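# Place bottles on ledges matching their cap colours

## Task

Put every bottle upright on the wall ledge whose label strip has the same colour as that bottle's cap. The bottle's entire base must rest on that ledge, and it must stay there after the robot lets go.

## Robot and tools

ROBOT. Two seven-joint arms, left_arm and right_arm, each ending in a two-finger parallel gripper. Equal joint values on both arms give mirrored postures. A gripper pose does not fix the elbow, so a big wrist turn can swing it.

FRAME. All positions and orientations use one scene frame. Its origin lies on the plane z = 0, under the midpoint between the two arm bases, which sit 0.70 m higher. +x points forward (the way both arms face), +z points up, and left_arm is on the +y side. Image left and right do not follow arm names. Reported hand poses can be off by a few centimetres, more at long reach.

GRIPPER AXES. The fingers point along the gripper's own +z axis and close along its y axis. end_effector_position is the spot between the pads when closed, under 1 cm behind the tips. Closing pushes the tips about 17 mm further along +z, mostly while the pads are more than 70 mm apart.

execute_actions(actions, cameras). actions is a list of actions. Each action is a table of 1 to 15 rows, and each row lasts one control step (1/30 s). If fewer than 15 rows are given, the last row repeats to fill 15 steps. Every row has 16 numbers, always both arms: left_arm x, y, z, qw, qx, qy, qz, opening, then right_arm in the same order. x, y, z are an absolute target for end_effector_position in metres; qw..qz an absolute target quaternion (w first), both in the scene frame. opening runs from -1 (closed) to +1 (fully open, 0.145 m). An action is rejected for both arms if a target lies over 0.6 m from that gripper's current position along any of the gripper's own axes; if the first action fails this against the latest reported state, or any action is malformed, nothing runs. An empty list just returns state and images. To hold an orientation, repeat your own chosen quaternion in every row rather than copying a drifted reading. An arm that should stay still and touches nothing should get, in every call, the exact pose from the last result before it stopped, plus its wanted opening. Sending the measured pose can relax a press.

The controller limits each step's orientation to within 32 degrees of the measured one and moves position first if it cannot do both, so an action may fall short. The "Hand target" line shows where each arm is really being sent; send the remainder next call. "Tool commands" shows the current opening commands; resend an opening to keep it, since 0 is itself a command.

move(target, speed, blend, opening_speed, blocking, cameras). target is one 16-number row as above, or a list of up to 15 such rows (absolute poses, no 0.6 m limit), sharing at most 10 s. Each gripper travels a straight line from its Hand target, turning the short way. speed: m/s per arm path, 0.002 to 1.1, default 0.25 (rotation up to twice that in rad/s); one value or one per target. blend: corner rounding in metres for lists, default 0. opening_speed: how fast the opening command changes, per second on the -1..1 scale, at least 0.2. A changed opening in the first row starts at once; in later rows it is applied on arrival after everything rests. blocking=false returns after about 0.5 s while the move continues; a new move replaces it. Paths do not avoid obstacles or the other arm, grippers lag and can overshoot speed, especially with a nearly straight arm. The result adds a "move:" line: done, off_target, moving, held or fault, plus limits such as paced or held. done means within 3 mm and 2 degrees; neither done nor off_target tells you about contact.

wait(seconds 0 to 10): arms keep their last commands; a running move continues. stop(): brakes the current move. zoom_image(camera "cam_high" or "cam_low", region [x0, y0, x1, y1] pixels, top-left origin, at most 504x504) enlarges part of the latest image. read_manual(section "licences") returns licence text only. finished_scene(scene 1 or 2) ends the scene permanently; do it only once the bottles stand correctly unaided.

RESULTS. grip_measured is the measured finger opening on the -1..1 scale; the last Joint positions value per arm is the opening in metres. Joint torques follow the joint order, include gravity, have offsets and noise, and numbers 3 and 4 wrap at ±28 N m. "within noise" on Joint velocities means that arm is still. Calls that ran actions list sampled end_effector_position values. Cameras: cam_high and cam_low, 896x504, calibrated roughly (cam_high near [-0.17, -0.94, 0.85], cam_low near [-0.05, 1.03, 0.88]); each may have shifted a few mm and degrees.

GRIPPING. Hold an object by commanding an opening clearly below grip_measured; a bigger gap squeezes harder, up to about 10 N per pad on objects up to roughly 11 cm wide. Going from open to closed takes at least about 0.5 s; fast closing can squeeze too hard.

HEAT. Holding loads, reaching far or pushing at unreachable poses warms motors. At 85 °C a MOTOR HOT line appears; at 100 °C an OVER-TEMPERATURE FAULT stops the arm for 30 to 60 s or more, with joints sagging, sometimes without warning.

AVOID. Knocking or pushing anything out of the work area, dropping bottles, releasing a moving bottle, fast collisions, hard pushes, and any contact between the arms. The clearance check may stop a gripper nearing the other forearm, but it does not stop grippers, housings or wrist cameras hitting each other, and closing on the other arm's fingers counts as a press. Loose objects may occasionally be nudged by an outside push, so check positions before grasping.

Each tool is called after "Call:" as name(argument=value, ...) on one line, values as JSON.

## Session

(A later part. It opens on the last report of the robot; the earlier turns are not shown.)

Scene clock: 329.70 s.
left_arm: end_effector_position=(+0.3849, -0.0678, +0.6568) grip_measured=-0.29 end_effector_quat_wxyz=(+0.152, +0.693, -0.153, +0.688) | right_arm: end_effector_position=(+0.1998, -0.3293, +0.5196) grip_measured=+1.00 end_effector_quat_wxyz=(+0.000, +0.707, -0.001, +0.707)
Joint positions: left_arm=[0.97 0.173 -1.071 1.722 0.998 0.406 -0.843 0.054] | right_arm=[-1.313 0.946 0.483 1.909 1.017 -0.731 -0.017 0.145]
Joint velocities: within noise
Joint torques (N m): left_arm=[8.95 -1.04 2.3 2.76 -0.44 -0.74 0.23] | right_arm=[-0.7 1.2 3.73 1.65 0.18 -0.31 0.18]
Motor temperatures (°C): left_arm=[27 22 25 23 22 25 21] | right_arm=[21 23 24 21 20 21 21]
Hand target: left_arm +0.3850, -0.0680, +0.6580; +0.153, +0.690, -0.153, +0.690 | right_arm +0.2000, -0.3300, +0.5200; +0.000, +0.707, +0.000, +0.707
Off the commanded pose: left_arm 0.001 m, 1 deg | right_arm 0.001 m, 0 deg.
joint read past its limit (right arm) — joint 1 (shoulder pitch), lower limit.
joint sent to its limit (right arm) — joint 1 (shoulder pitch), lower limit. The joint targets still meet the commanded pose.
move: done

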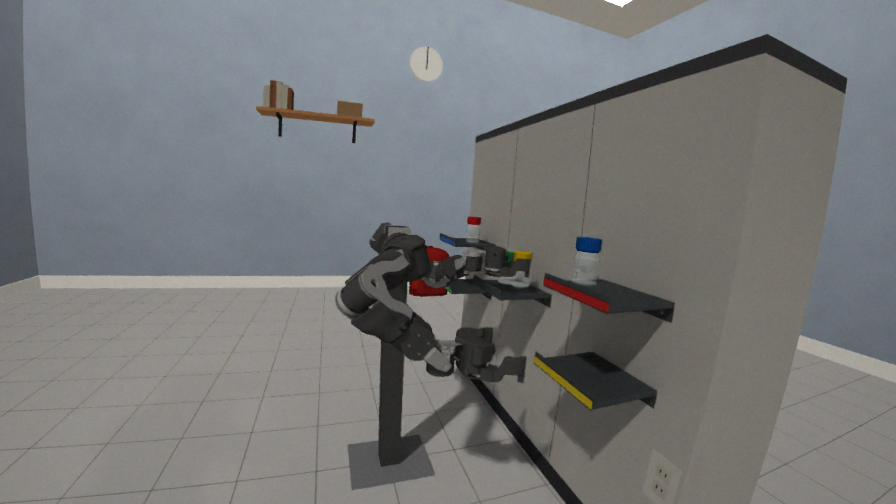

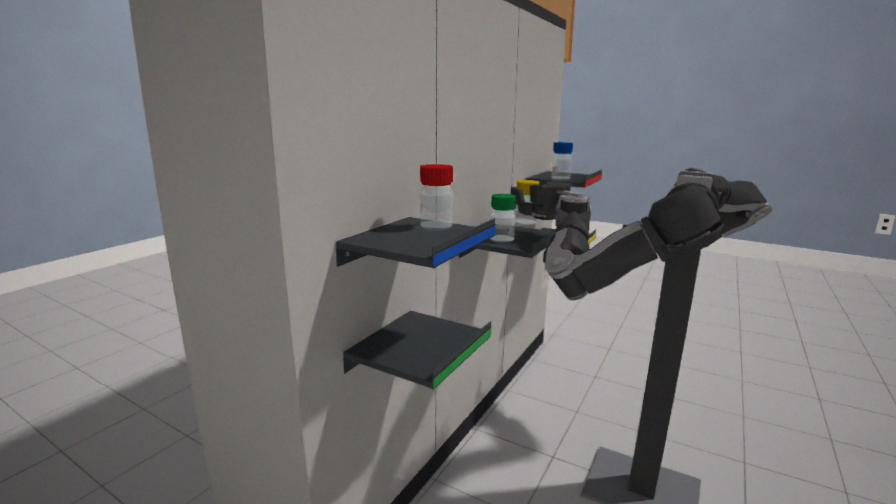

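Call:
move(target=[[0.385,-0.068,0.645,0.153,0.690,-0.153,0.690,-0.5,0.2,-0.33,0.52,0,0.7071,0,0.7071,1]], speed=0.02)

Call:
zoom_image(camera="cam_low", region=[450, 130, 650, 290])

Call:
zoom_image(camera="cam_high", region=[440, 200, 600, 330])

Scene clock: 338.50 s.
left_arm: end_effector_position=(+0.3848, -0.0679, +0.6453) grip_measured=-0.29 end_effector_quat_wxyz=(+0.152, +0.692, -0.153, +0.689) | right_arm: end_effector_position=(+0.1998, -0.3293, +0.5196) grip_measured=+1.00 end_effector_quat_wxyz=(+0.000, +0.707, -0.001, +0.707)
Joint positions: left_arm=[0.949 0.185 -1.101 1.71 0.975 0.36 -0.832 0.054] | right_arm=[-1.313 0.946 0.483 1.909 1.017 -0.731 -0.017 0.145]
Joint velocities: within noise
Joint torques (N m): left_arm=[8.4 -0.88 2.09 2.67 -0.44 -0.75 0.22] | right_arm=[-0.59 1.38 3.89 1.69 0.17 -0.32 0.18]
Motor temperatures (°C): left_arm=[27 22 25 23 22 25 21] | right_arm=[21 23 24 21 20 21 21]
Hand target: left_arm +0.3850, -0.0680, +0.6450; +0.153, +0.690, -0.153, +0.690 | right_arm +0.2000, -0.3300, +0.5200; +0.000, +0.707, +0.000, +0.707
Off the commanded pose: left_arm 0.000 m, 0 deg | right_arm 0.001 m, 0 deg.
joint read past its limit (right arm) — joint 1 (shoulder pitch), lower limit.
joint sent to its limit (right arm) — joint 1 (shoulder pitch), lower limit. The joint targets still meet the commanded pose.
move: done

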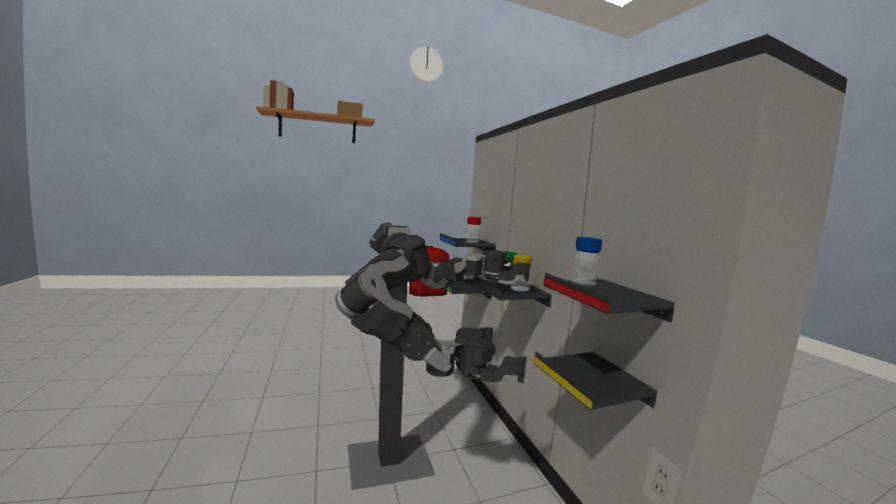

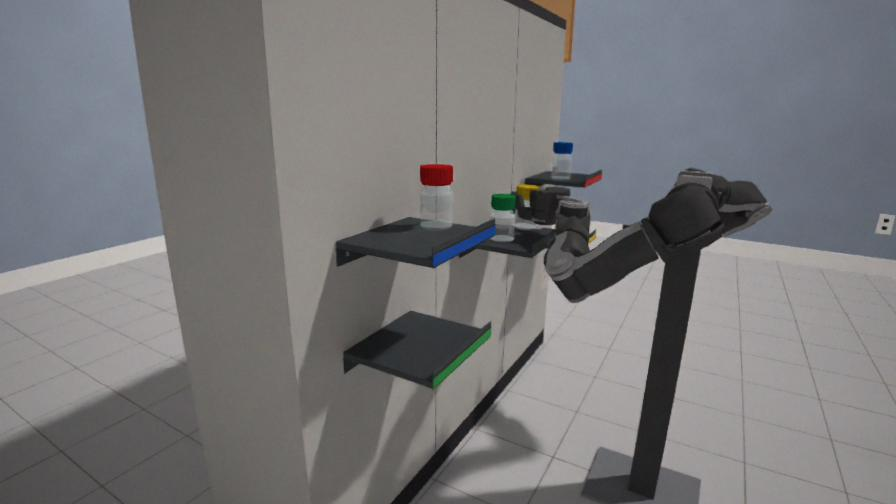

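Scaled by 2.520 from the camera's 896x504 image, which has a finer 1280x720 frame.

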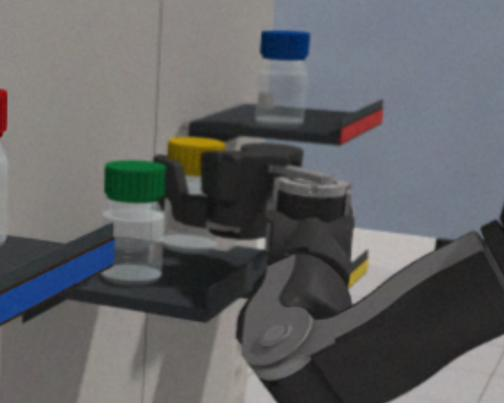

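Scaled by 3.150 from the camera's 896x504 image, which has a finer 1280x720 frame.

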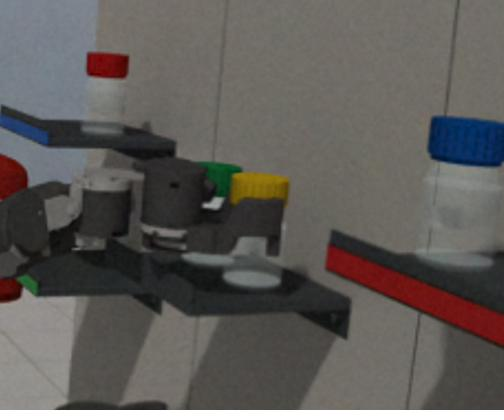

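Call:
move(target=[[0.385,-0.068,0.639,0.153,0.690,-0.153,0.690,-0.5,0.2,-0.33,0.52,0,0.7071,0,0.7071,1]], speed=0.02)

Call:
zoom_image(camera="cam_high", region=[480, 230, 580, 310])

Scene clock: 344.70 s.
left_arm: end_effector_position=(+0.3848, -0.0679, +0.6394) grip_measured=-0.29 end_effector_quat_wxyz=(+0.152, +0.692, -0.153, +0.689) | right_arm: end_effector_position=(+0.1998, -0.3293, +0.5196) grip_measured=+1.00 end_effector_quat_wxyz=(+0.000, +0.707, -0.001, +0.707)
Joint positions: left_arm=[0.942 0.191 -1.118 1.703 0.968 0.337 -0.828 0.054] | right_arm=[-1.313 0.946 0.483 1.909 1.017 -0.731 -0.017 0.145]
Joint velocities: within noise
Joint torques (N m): left_arm=[8.27 -0.86 2.1 2.67 -0.43 -0.71 0.22] | right_arm=[-0.62 1.41 3.74 1.68 0.16 -0.33 0.2]
Motor temperatures (°C): left_arm=[27 22 25 23 22 25 21] | right_arm=[21 23 24 21 20 21 21]
Hand target: left_arm +0.3850, -0.0680, +0.6390; +0.153, +0.690, -0.153, +0.690 | right_arm +0.2000, -0.3300, +0.5200; +0.000, +0.707, +0.000, +0.707
Off the commanded pose: left_arm 0.000 m, 0 deg | right_arm 0.001 m, 0 deg.
joint read past its limit (right arm) — joint 1 (shoulder pitch), lower limit.
joint sent to its limit (right arm) — joint 1 (shoulder pitch), lower limit. The joint targets still meet the commanded pose.
move: done

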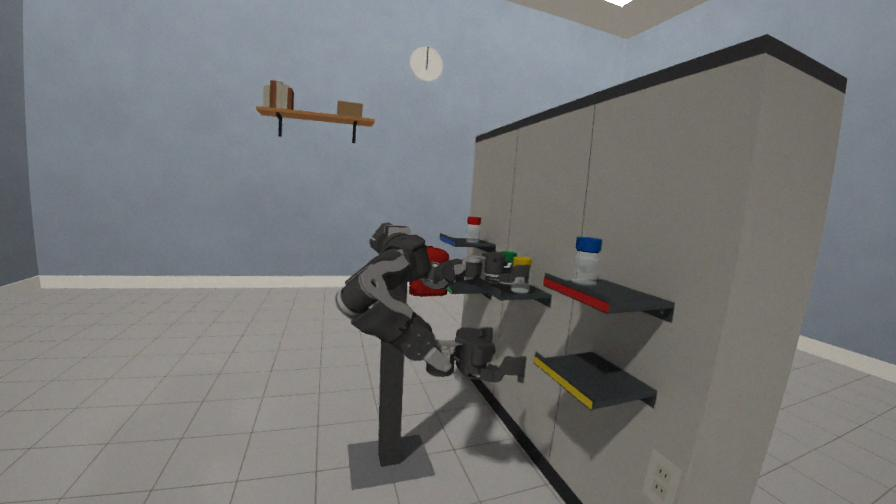

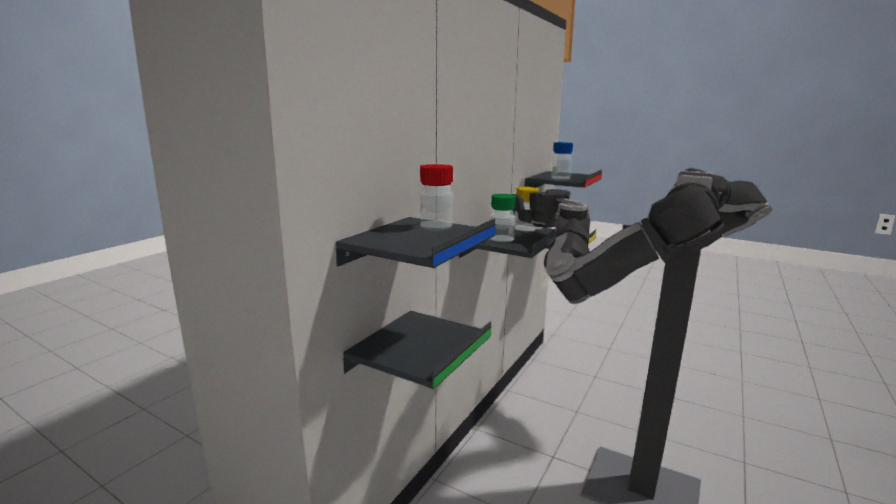

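Scaled by 5.040 from the camera's 896x504 image, which has a finer 1280x720 frame.

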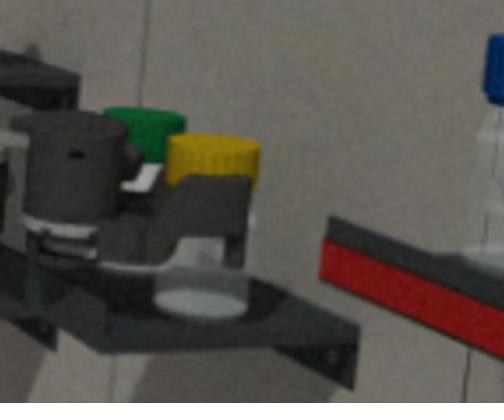

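Call:
move(target=[[0.385,-0.068,0.634,0.153,0.690,-0.153,0.690,-0.5,0.2,-0.33,0.52,0,0.7071,0,0.7071,1]], speed=0.02)

Call:
zoom_image(camera="cam_high", region=[480, 230, 580, 310])

Call:
zoom_image(camera="cam_low", region=[470, 170, 590, 270])

Scene clock: 354.67 s.
left_arm: end_effector_position=(+0.3850, -0.0677, +0.6380) grip_measured=-0.29 end_effector_quat_wxyz=(+0.154, +0.688, -0.150, +0.693) | right_arm: end_effector_position=(+0.1998, -0.3293, +0.5196) grip_measured=+1.00 end_effector_quat_wxyz=(+0.000, +0.707, -0.001, +0.707)
Joint positions: left_arm=[0.939 0.196 -1.131 1.699 0.957 0.309 -0.826 0.054] | right_arm=[-1.313 0.946 0.483 1.909 1.017 -0.731 -0.017 0.145]
Joint velocities: within noise
Joint torques (N m): left_arm=[7.58 -0.73 1.7 2.36 -0.26 -0.52 0.23] | right_arm=[-0.67 1.36 3.84 1.65 0.16 -0.35 0.19]
Motor temperatures (°C): left_arm=[27 22 25 22 22 25 21] | right_arm=[21 23 24 21 20 20 21]
Hand target: left_arm +0.3849, -0.0680, +0.6340; +0.153, +0.690, -0.153, +0.690 | right_arm +0.2000, -0.3300, +0.5200; +0.000, +0.707, +0.000, +0.707
Off the commanded pose: left_arm 0.004 m, 1 deg | right_arm 0.001 m, 0 deg.
joint read past its limit (right arm) — joint 1 (shoulder pitch), lower limit.
joint sent to its limit (right arm) — joint 1 (shoulder pitch), lower limit. The joint targets still meet the commanded pose.
move: off_target (left_arm)

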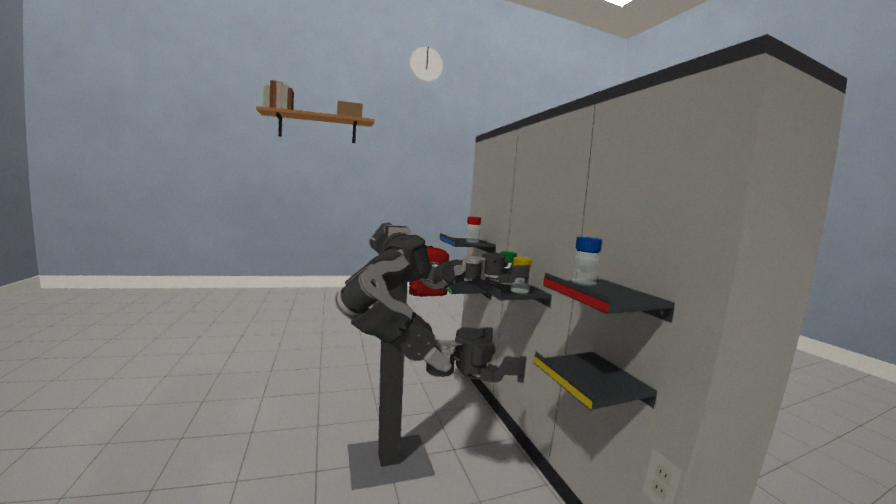

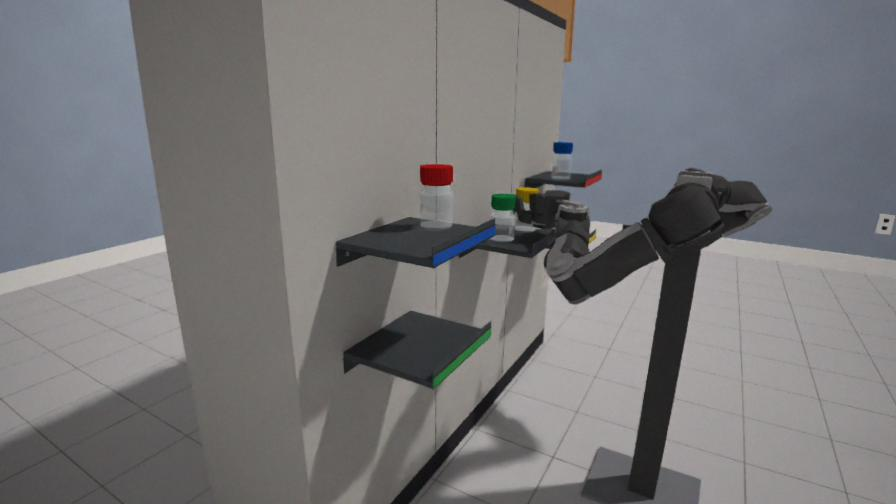

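Scaled by 5.040 from the camera's 896x504 image, which has a finer 1280x720 frame.

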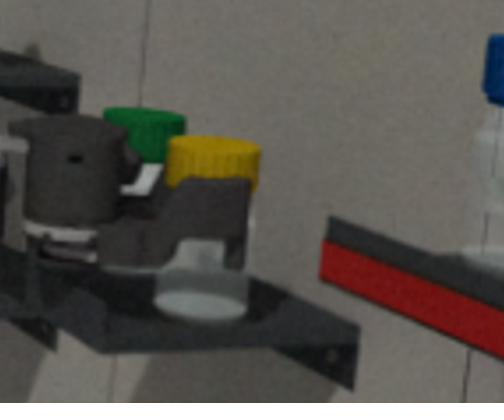

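Scaled by 4.200 from the camera's 896x504 image, which has a finer 1280x720 frame.

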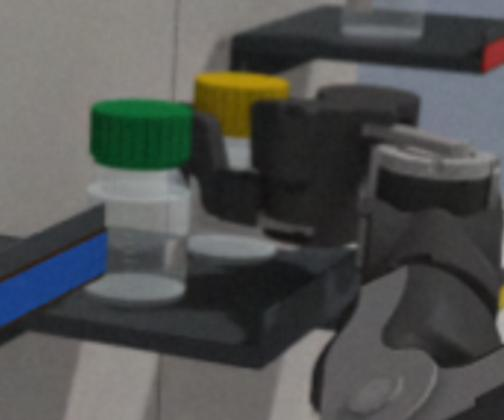

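Call:
move(target=[[0.385,-0.068,0.637,0.153,0.690,-0.153,0.690,-0.5,0.2,-0.33,0.52,0,0.7071,0,0.7071,1],[0.385,-0.068,0.637,0.153,0.690,-0.153,0.690,0.1,0.2,-0.33,0.52,0,0.7071,0,0.7071,1]], speed=0.02, opening_speed=0.7)

Call:
zoom_image(camera="cam_high", region=[480, 230, 580, 310])

Call:
zoom_image(camera="cam_low", region=[470, 170, 590, 270])

Scene clock: 366.77 s.
left_arm: end_effector_position=(+0.3850, -0.0678, +0.6370) grip_measured=+0.10 end_effector_quat_wxyz=(+0.153, +0.690, -0.152, +0.691) | right_arm: end_effector_position=(+0.1998, -0.3293, +0.5196) grip_measured=+1.00 end_effector_quat_wxyz=(+0.000, +0.707, -0.001, +0.707)
Joint positions: left_arm=[0.94 0.196 -1.131 1.698 0.962 0.314 -0.827 0.083] | right_arm=[-1.313 0.946 0.483 1.909 1.017 -0.731 -0.017 0.145]
Joint velocities: within noise
Joint torques (N m): left_arm=[8.93 -1.09 2.59 3.14 -0.19 -0.4 0.13] | right_arm=[-0.59 1.28 3.9 1.7 0.17 -0.34 0.17]
Motor temperatures (°C): left_arm=[27 22 25 22 22 25 21] | right_arm=[21 23 24 21 20 20 21]
Hand target: left_arm +0.3851, -0.0679, +0.6369; +0.153, +0.690, -0.153, +0.690 | right_arm +0.2000, -0.3300, +0.5200; +0.000, +0.707, +0.000, +0.707
Off the commanded pose: left_arm 0.000 m, 0 deg | right_arm 0.001 m, 0 deg.
joint read past its limit (right arm) — joint 1 (shoulder pitch), lower limit.
joint sent to its limit (right arm) — joint 1 (shoulder pitch), lower limit. The joint targets still meet the commanded pose.
move: done

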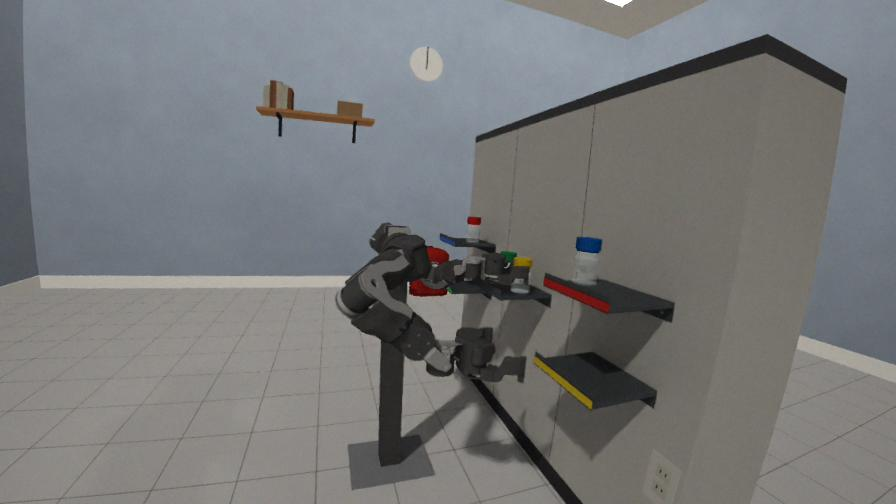

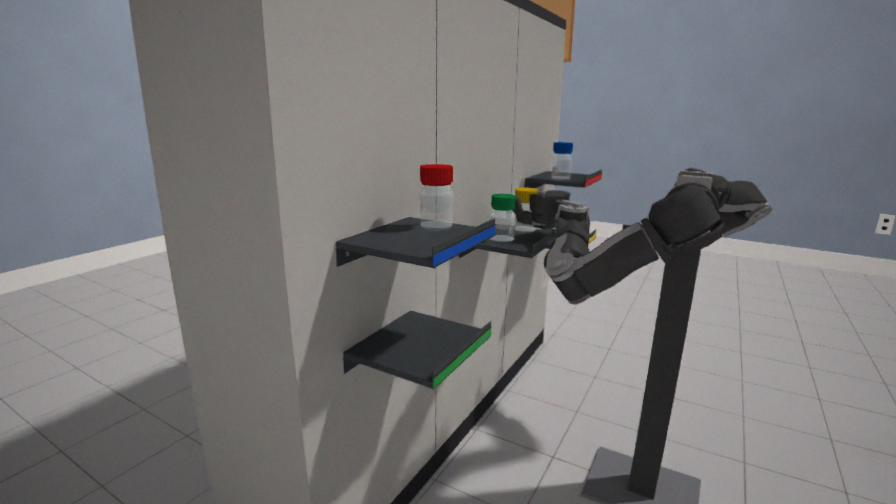

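Scaled by 5.040 from the camera's 896x504 image, which has a finer 1280x720 frame.

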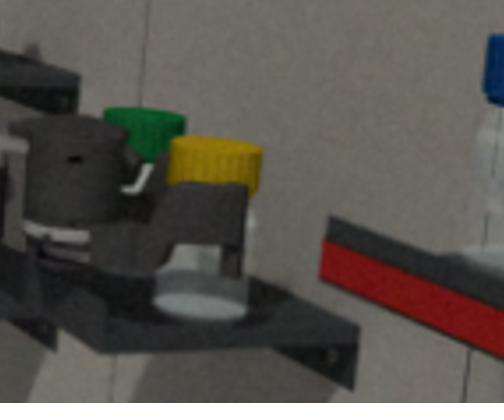

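Scaled by 4.200 from the camera's 896x504 image, which has a finer 1280x720 frame.

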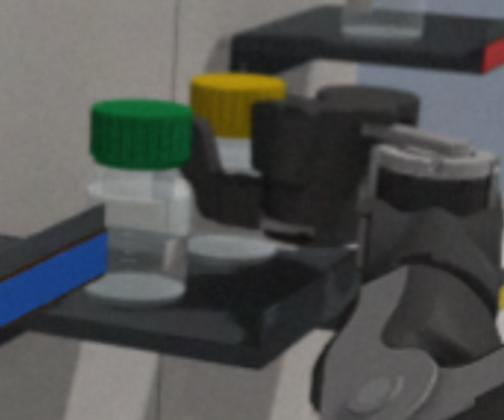

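Call:
move(target=[[0.295,-0.026,0.645,0.153,0.690,-0.153,0.690,0.1,0.2,-0.33,0.52,0,0.7071,0,0.7071,1],[0.285,0.061,0.645,0.0616,0.7044,-0.0616,0.7044,0.1,0.2,-0.33,0.52,0,0.7071,0,0.7071,1],[0.315,0.056,0.645,0.0616,0.7044,-0.0616,0.7044,0.1,0.2,-0.33,0.52,0,0.7071,0,0.7071,1]], speed=0.12)

Call:
zoom_image(camera="cam_high", region=[440, 200, 600, 330])

Call:
zoom_image(camera="cam_low", region=[470, 170, 630, 300])

Scene clock: 386.57 s.
left_arm: end_effector_position=(+0.3152, +0.0571, +0.6451) grip_measured=+0.10 end_effector_quat_wxyz=(+0.058, +0.704, -0.060, +0.705) | right_arm: end_effector_position=(+0.1998, -0.3293, +0.5196) grip_measured=+1.00 end_effector_quat_wxyz=(+0.000, +0.707, -0.001, +0.707)
Joint positions: left_arm=[0.684 0.597 -0.997 2.308 1 0.43 -1.202 0.083] | right_arm=[-1.313 0.946 0.483 1.909 1.017 -0.731 -0.017 0.145]
Joint velocities: within noise
Joint torques (N m): left_arm=[5.95 0.46 1.88 2.86 -0.27 -0.38 0.24] | right_arm=[-0.59 1.2 3.85 1.68 0.19 -0.33 0.17]
Motor temperatures (°C): left_arm=[28 22 25 22 22 25 21] | right_arm=[21 23 24 21 20 20 21]
Hand target: left_arm +0.3150, +0.0560, +0.6450; +0.062, +0.704, -0.062, +0.704 | right_arm +0.2000, -0.3300, +0.5200; +0.000, +0.707, +0.000, +0.707
Off the commanded pose: left_arm 0.001 m, 0 deg | right_arm 0.001 m, 0 deg.
joint read past its limit (right arm) — joint 1 (shoulder pitch), lower limit.
joint sent to its limit (right arm) — joint 1 (shoulder pitch), lower limit. The joint targets still meet the commanded pose.
move: done

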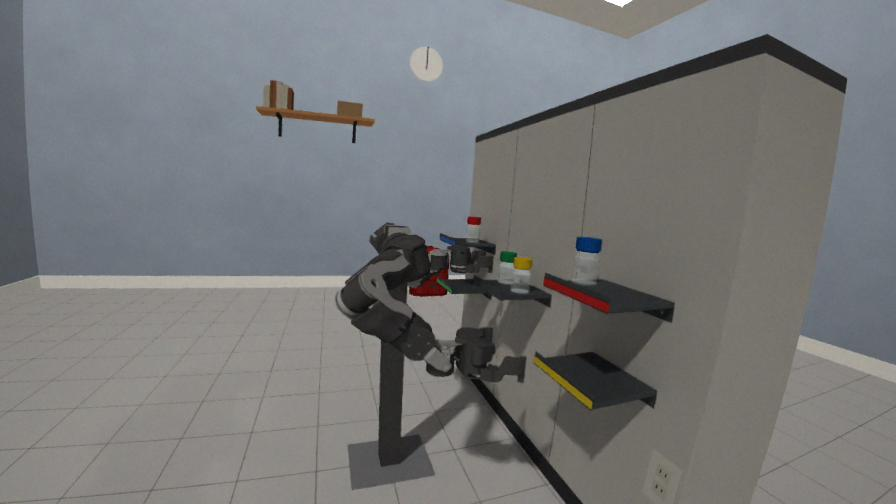

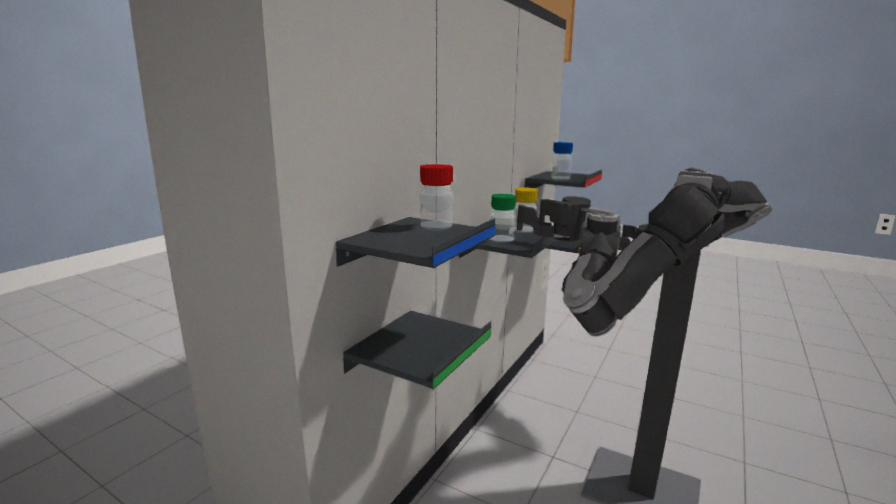

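Scaled by 3.150 from the camera's 896x504 image, which has a finer 1280x720 frame.

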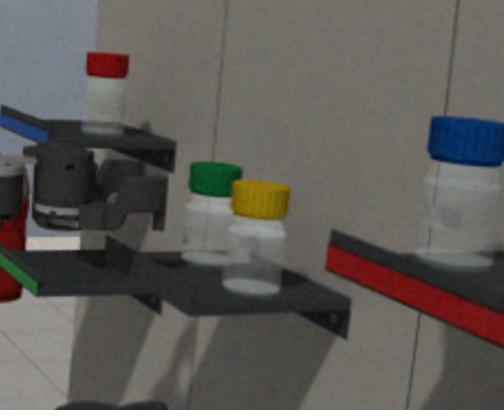

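Scaled by 3.150 from the camera's 896x504 image, which has a finer 1280x720 frame.

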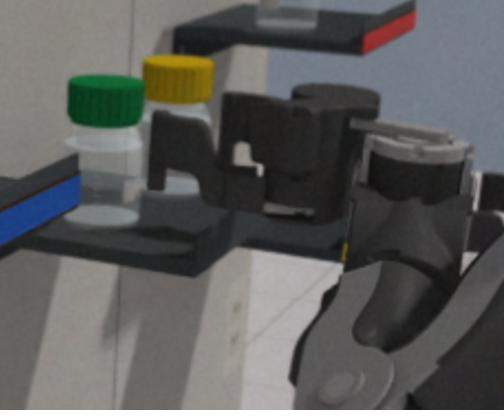

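Call:
move(target=[[0.392,0.044,0.642,0.0616,0.7044,-0.0616,0.7044,0.1,0.2,-0.33,0.52,0,0.7071,0,0.7071,1]], speed=0.06)

Call:
zoom_image(camera="cam_high", region=[480, 230, 580, 310])

Call:
zoom_image(camera="cam_low", region=[470, 170, 590, 270])

Scene clock: 397.43 s.
left_arm: end_effector_position=(+0.3920, +0.0454, +0.6416) grip_measured=+0.10 end_effector_quat_wxyz=(+0.059, +0.705, -0.060, +0.704) | right_arm: end_effector_position=(+0.1998, -0.3293, +0.5196) grip_measured=+1.00 end_effector_quat_wxyz=(+0.000, +0.707, -0.001, +0.707)
Joint positions: left_arm=[0.853 0.493 -0.994 1.917 1.019 0.346 -0.972 0.083] | right_arm=[-1.313 0.946 0.483 1.909 1.017 -0.731 -0.017 0.145]
Joint velocities: within noise
Joint torques (N m): left_arm=[8.35 -0.15 2.26 2.61 -0.33 -0.49 0.23] | right_arm=[-0.51 1.31 3.89 1.69 0.15 -0.31 0.21]
Motor temperatures (°C): left_arm=[27 21 25 22 22 25 21] | right_arm=[21 23 24 20 20 20 21]
Hand target: left_arm +0.3920, +0.0440, +0.6419; +0.062, +0.705, -0.062, +0.704 | right_arm +0.2000, -0.3300, +0.5200; +0.000, +0.707, +0.000, +0.707
Off the commanded pose: left_arm 0.001 m, 0 deg | right_arm 0.001 m, 0 deg.
joint read past its limit (right arm) — joint 1 (shoulder pitch), lower limit.
joint sent to its limit (right arm) — joint 1 (shoulder pitch), lower limit. The joint targets still meet the commanded pose.
move: done

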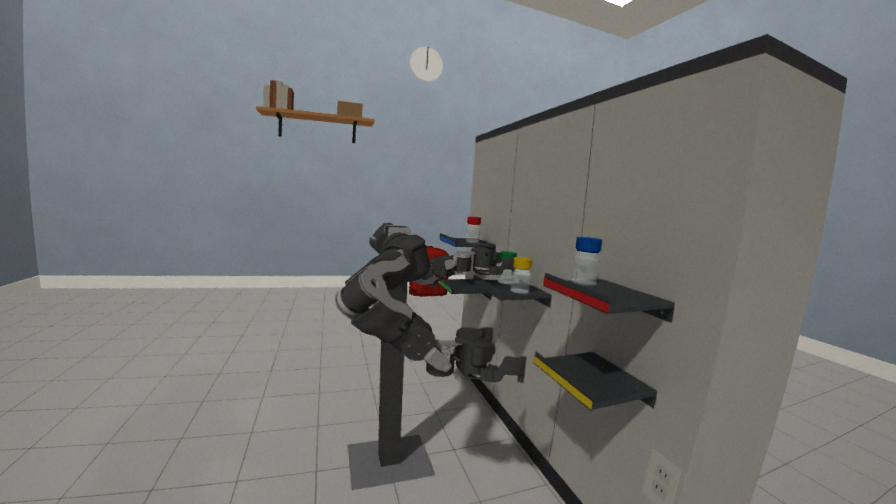

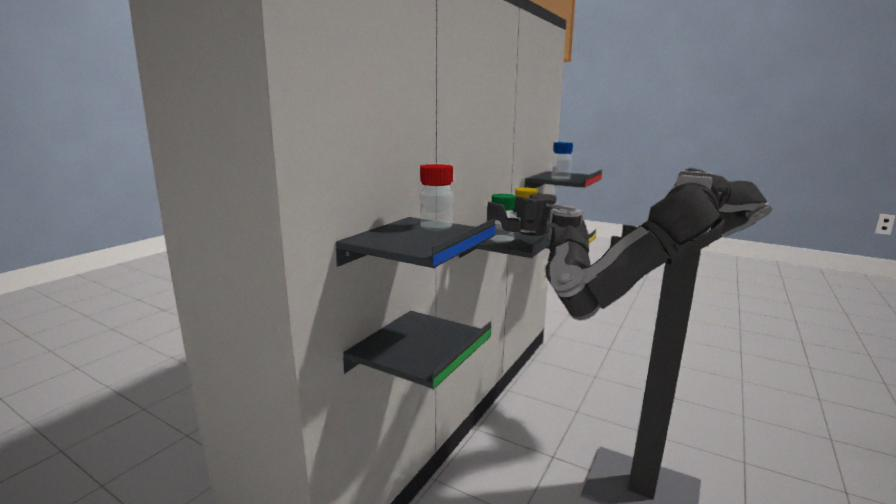

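Scaled by 5.040 from the camera's 896x504 image, which has a finer 1280x720 frame.

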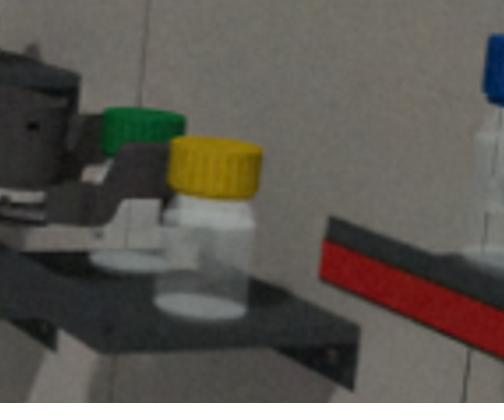

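Scaled by 4.200 from the camera's 896x504 image, which has a finer 1280x720 frame.

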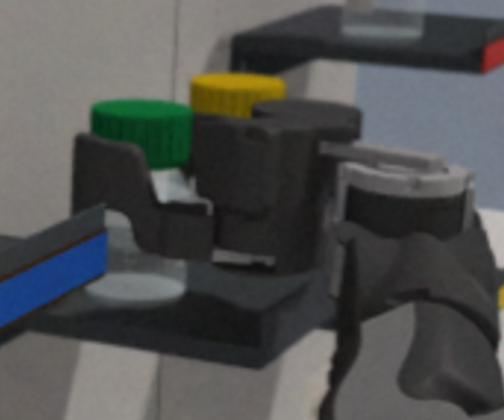

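Call:
move(target=[0.392,0.044,0.642,0.0616,0.7044,-0.0616,0.7044,-0.5,0.2,-0.33,0.52,0,0.7071,0,0.7071,1], opening_speed=1.0, cameras=[])

Call:
move(target=[[0.392,0.044,0.678,0.0616,0.7044,-0.0616,0.7044,-0.5,0.2,-0.33,0.52,0,0.7071,0,0.7071,1],[0.285,0.08,0.675,0.0616,0.7044,-0.0616,0.7044,-0.5,0.2,-0.33,0.52,0,0.7071,0,0.7071,1],[0.25,0.2,0.63,0.0,0.7071,0,0.7071,-0.5,0.2,-0.33,0.52,0,0.7071,0,0.7071,1]], speed=0.12, blend=[0.01,0.03,0])

Scene clock: 410.50 s.
left_arm: end_effector_position=(+0.3920, +0.0453, +0.6419) grip_measured=-0.26 end_effector_quat_wxyz=(+0.059, +0.705, -0.060, +0.704) | right_arm: end_effector_position=(+0.1998, -0.3293, +0.5196) grip_measured=+1.00 end_effector_quat_wxyz=(+0.000, +0.707, -0.001, +0.707)
Joint positions: left_arm=[0.853 0.492 -0.994 1.917 1.018 0.345 -0.972 0.057] | right_arm=[-1.313 0.946 0.483 1.909 1.017 -0.731 -0.017 0.145]
Joint velocities: within noise
Joint torques (N m): left_arm=[8.32 -0.17 2.3 2.61 -0.29 -0.47 0.23] | right_arm=[-0.54 1.38 3.86 1.65 0.19 -0.32 0.18]
Motor temperatures (°C): left_arm=[28 21 25 22 22 25 21] | right_arm=[20 23 25 20 20 20 21]
Hand target: left_arm +0.3919, +0.0439, +0.6419; +0.062, +0.705, -0.062, +0.704 | right_arm +0.2000, -0.3300, +0.5200; +0.000, +0.707, +0.000, +0.707
Off the commanded pose: left_arm 0.001 m, 0 deg | right_arm 0.001 m, 0 deg.
joint read past its limit (right arm) — joint 1 (shoulder pitch), lower limit.
joint sent to its limit (right arm) — joint 1 (shoulder pitch), lower limit. The joint targets still meet the commanded pose.
move: done
No camera images: "cameras" was empty.

Scene clock: 413.63 s.
left_arm: end_effector_position=(+0.2503, +0.2011, +0.6267) grip_measured=-0.25 end_effector_quat_wxyz=(+0.044, +0.636, -0.045, +0.769) | right_arm: end_effector_position=(+0.1998, -0.3293, +0.5196) grip_measured=+1.00 end_effector_quat_wxyz=(+0.000, +0.707, -0.001, +0.707)
Joint positions: left_arm=[0.291 1.665 -1.145 2.431 0.711 -0.693 -0.994 0.057] | right_arm=[-1.313 0.946 0.483 1.909 1.017 -0.731 -0.017 0.145]
Joint velocities: within noise
Joint torques (N m): left_arm=[3.26 5.24 2.14 2.78 -0.31 -0.63 0.22] | right_arm=[-0.54 1.33 3.79 1.63 0.15 -0.3 0.14]
Motor temperatures (°C): left_arm=[27 21 25 22 22 25 21] | right_arm=[20 23 25 20 20 20 21]
Hand target: left_arm +0.2505, +0.2003, +0.6295; +0.047, +0.631, -0.047, +0.773 | right_arm +0.2000, -0.3300, +0.5200; +0.000, +0.707, +0.000, +0.707
Off the commanded pose: left_arm 0.003 m, 13 deg | right_arm 0.001 m, 0 deg.
joint read past its limit (right arm) — joint 1 (shoulder pitch), lower limit.
joint sent to its limit (left arm) — joint 4 (elbow), upper limit, where the elbow is as bent as it goes. The joint targets are off in orientation, not in position.
joint sent to its limit (right arm) — joint 1 (shoulder pitch), lower limit. The joint targets still meet the commanded pose.
move: off_target (left_arm)

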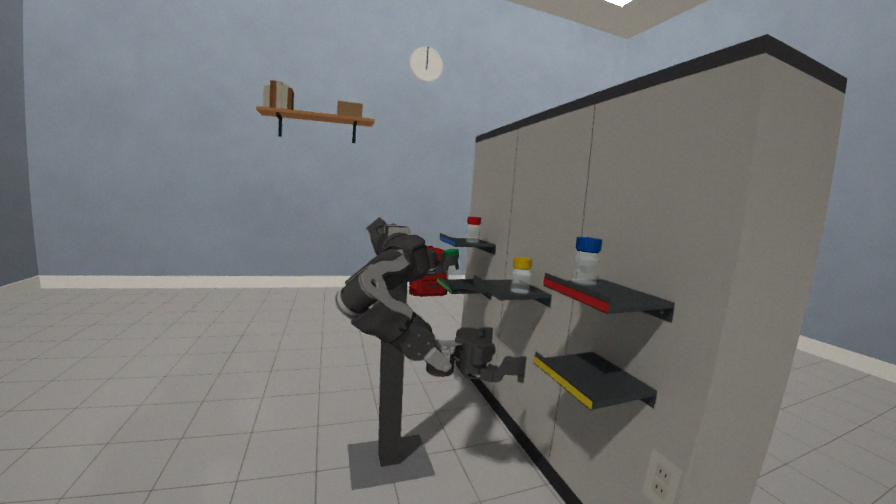

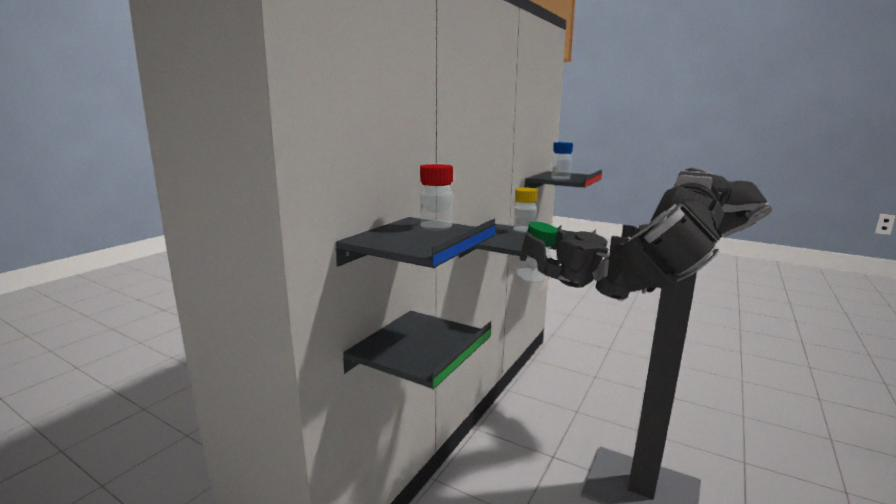

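Call:
move(target=[[0.25,0.34,0.582,0.0,0.7071,0,0.7071,-0.5,0.2,-0.33,0.52,0,0.7071,0,0.7071,1],[0.30,0.352,0.583,0.0,0.7071,0,0.7071,-0.5,0.2,-0.33,0.52,0,0.7071,0,0.7071,1]], speed=0.12)

Call:
zoom_image(camera="cam_low", region=[320, 160, 600, 400])

Call:
zoom_image(camera="cam_high", region=[400, 200, 560, 330])

Scene clock: 422.63 s.
left_arm: end_effector_position=(+0.2998, +0.3525, +0.5810) grip_measured=-0.25 end_effector_quat_wxyz=(-0.002, +0.710, +0.001, +0.704) | right_arm: end_effector_position=(+0.1998, -0.3293, +0.5196) grip_measured=+1.00 end_effector_quat_wxyz=(+0.000, +0.707, -0.001, +0.707)
Joint positions: left_arm=[0.805 1.742 -1.512 1.827 1.508 -0.697 -0.116 0.057] | right_arm=[-1.313 0.946 0.483 1.909 1.017 -0.731 -0.017 0.145]
Joint velocities: within noise
Joint torques (N m): left_arm=[3.6 5.21 2.82 0.66 0.11 -0.83 0.25] | right_arm=[-0.59 1.41 3.84 1.61 0.17 -0.32 0.18]
Motor temperatures (°C): left_arm=[26 22 25 22 22 25 21] | right_arm=[20 23 25 20 20 20 21]
Hand target: left_arm +0.3000, +0.3519, +0.5830; +0.000, +0.707, +0.000, +0.707 | right_arm +0.2000, -0.3300, +0.5200; +0.000, +0.707, +0.000, +0.707
Off the commanded pose: left_arm 0.002 m, 1 deg | right_arm 0.001 m, 0 deg.
joint read past its limit (right arm) — joint 1 (shoulder pitch), lower limit.
joint sent to its limit (right arm) — joint 1 (shoulder pitch), lower limit. The joint targets still meet the commanded pose.
move: done

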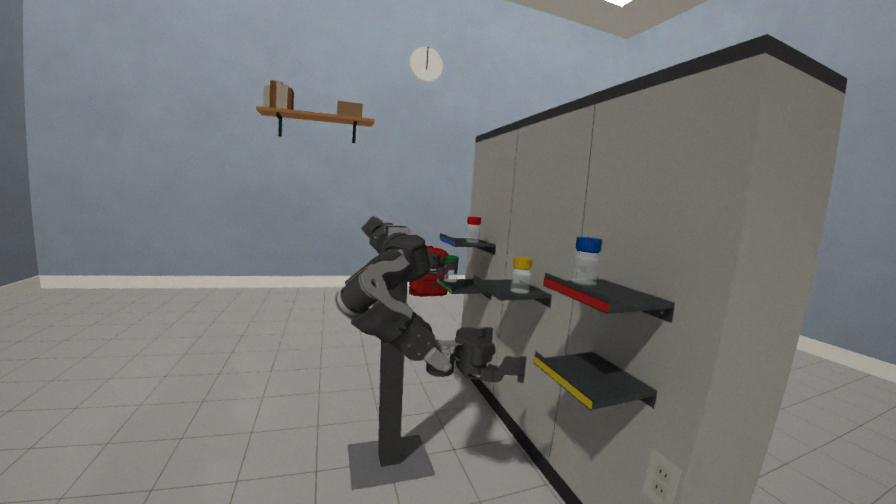

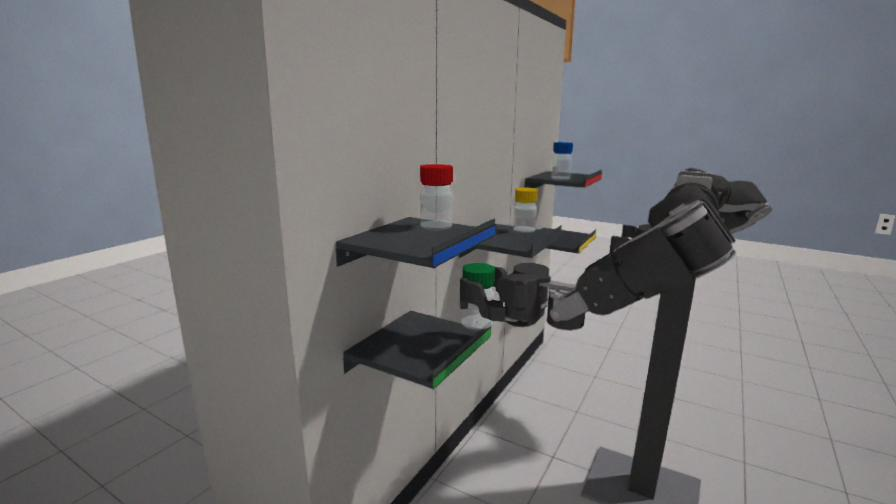

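Scaled by 1.800 from the camera's 896x504 image, which has a finer 1280x720 frame.

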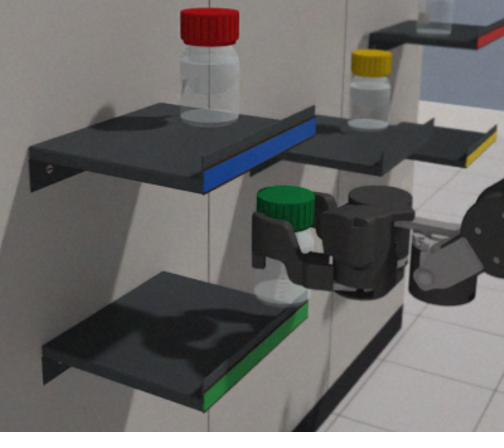

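Scaled by 3.150 from the camera's 896x504 image, which has a finer 1280x720 frame.

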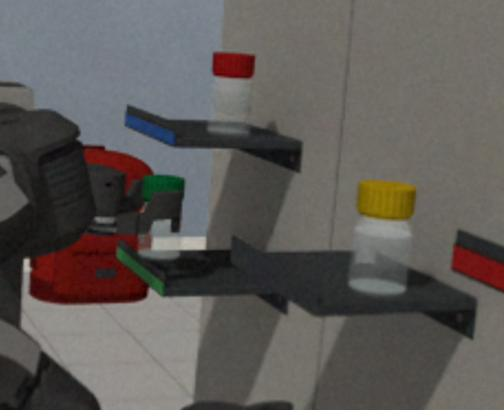

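Call:
move(target=[[0.385,0.365,0.583,0.0,0.7071,0,0.7071,-0.5,0.2,-0.33,0.52,0,0.7071,0,0.7071,1],[0.385,0.365,0.558,0.0,0.7071,0,0.7071,-0.5,0.2,-0.33,0.52,0,0.7071,0,0.7071,1]], speed=[0.12,0.06])

Call:
zoom_image(camera="cam_low", region=[320, 220, 520, 400])

Call:
zoom_image(camera="cam_high", region=[400, 230, 500, 310])

Scene clock: 432.30 s.
left_arm: end_effector_position=(+0.3845, +0.3663, +0.5558) grip_measured=-0.25 end_effector_quat_wxyz=(-0.002, +0.712, +0.002, +0.703) | right_arm: end_effector_position=(+0.1998, -0.3293, +0.5196) grip_measured=+1.00 end_effector_quat_wxyz=(+0.000, +0.707, -0.001, +0.707)
Joint positions: left_arm=[0.884 1.362 -1.414 1.381 1.53 -0.521 -0.024 0.057] | right_arm=[-1.313 0.946 0.483 1.909 1.017 -0.731 -0.017 0.145]
Joint velocities: within noise
Joint torques (N m): left_arm=[6.08 4.34 3.32 0.46 0.08 -0.98 0.22] | right_arm=[-0.59 1.54 3.86 1.62 0.15 -0.33 0.18]
Motor temperatures (°C): left_arm=[26 23 25 22 22 25 21] | right_arm=[20 23 25 20 20 20 21]
Hand target: left_arm +0.3850, +0.3650, +0.5579; +0.000, +0.707, +0.000, +0.707 | right_arm +0.2000, -0.3300, +0.5200; +0.000, +0.707, +0.000, +0.707
Off the commanded pose: left_arm 0.003 m, 1 deg | right_arm 0.001 m, 0 deg.
joint read past its limit (right arm) — joint 1 (shoulder pitch), lower limit.
joint sent to its limit (right arm) — joint 1 (shoulder pitch), lower limit. The joint targets still meet the commanded pose.
move: done

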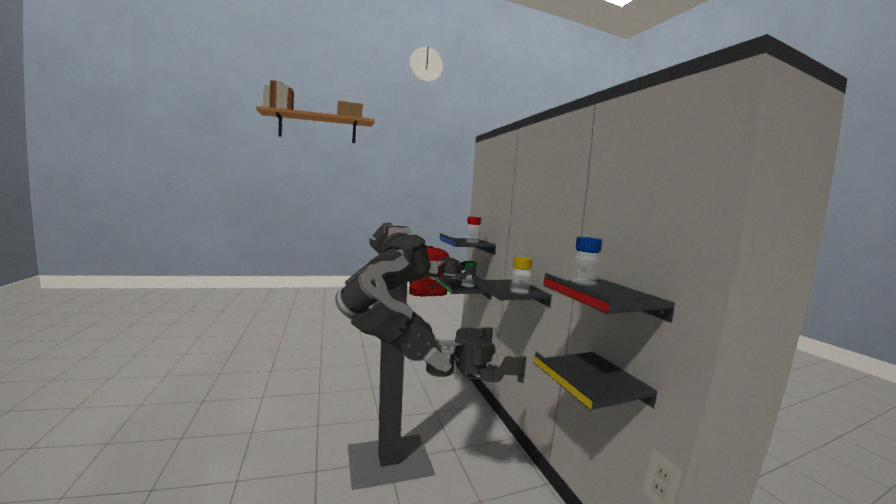

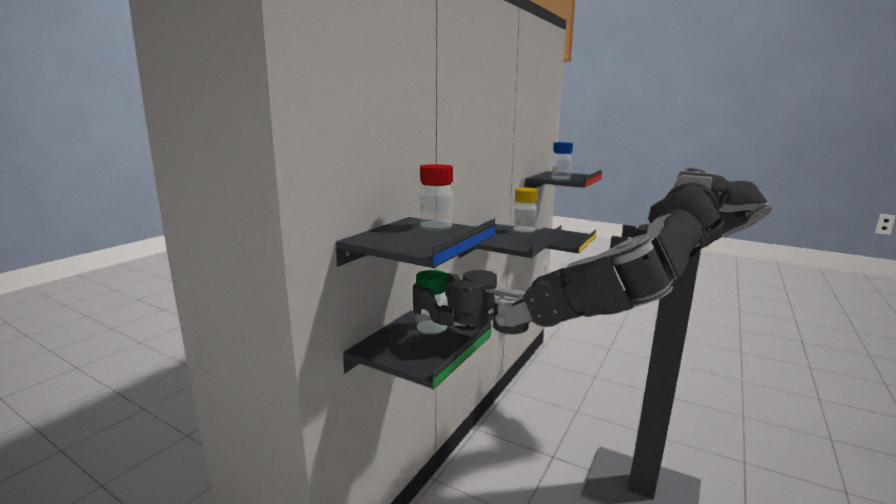

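Scaled by 2.520 from the camera's 896x504 image, which has a finer 1280x720 frame.

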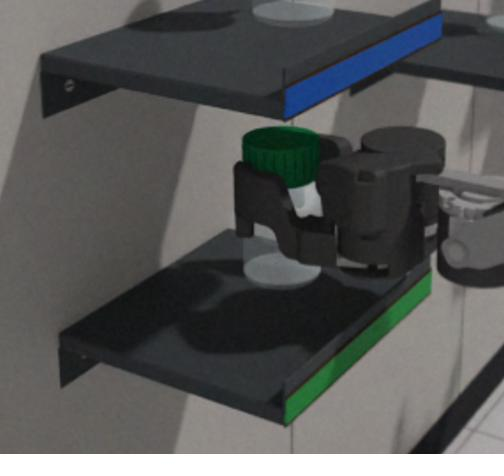

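Scaled by 5.040 from the camera's 896x504 image, which has a finer 1280x720 frame.

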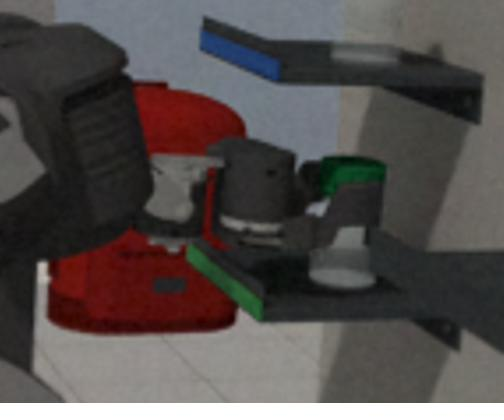

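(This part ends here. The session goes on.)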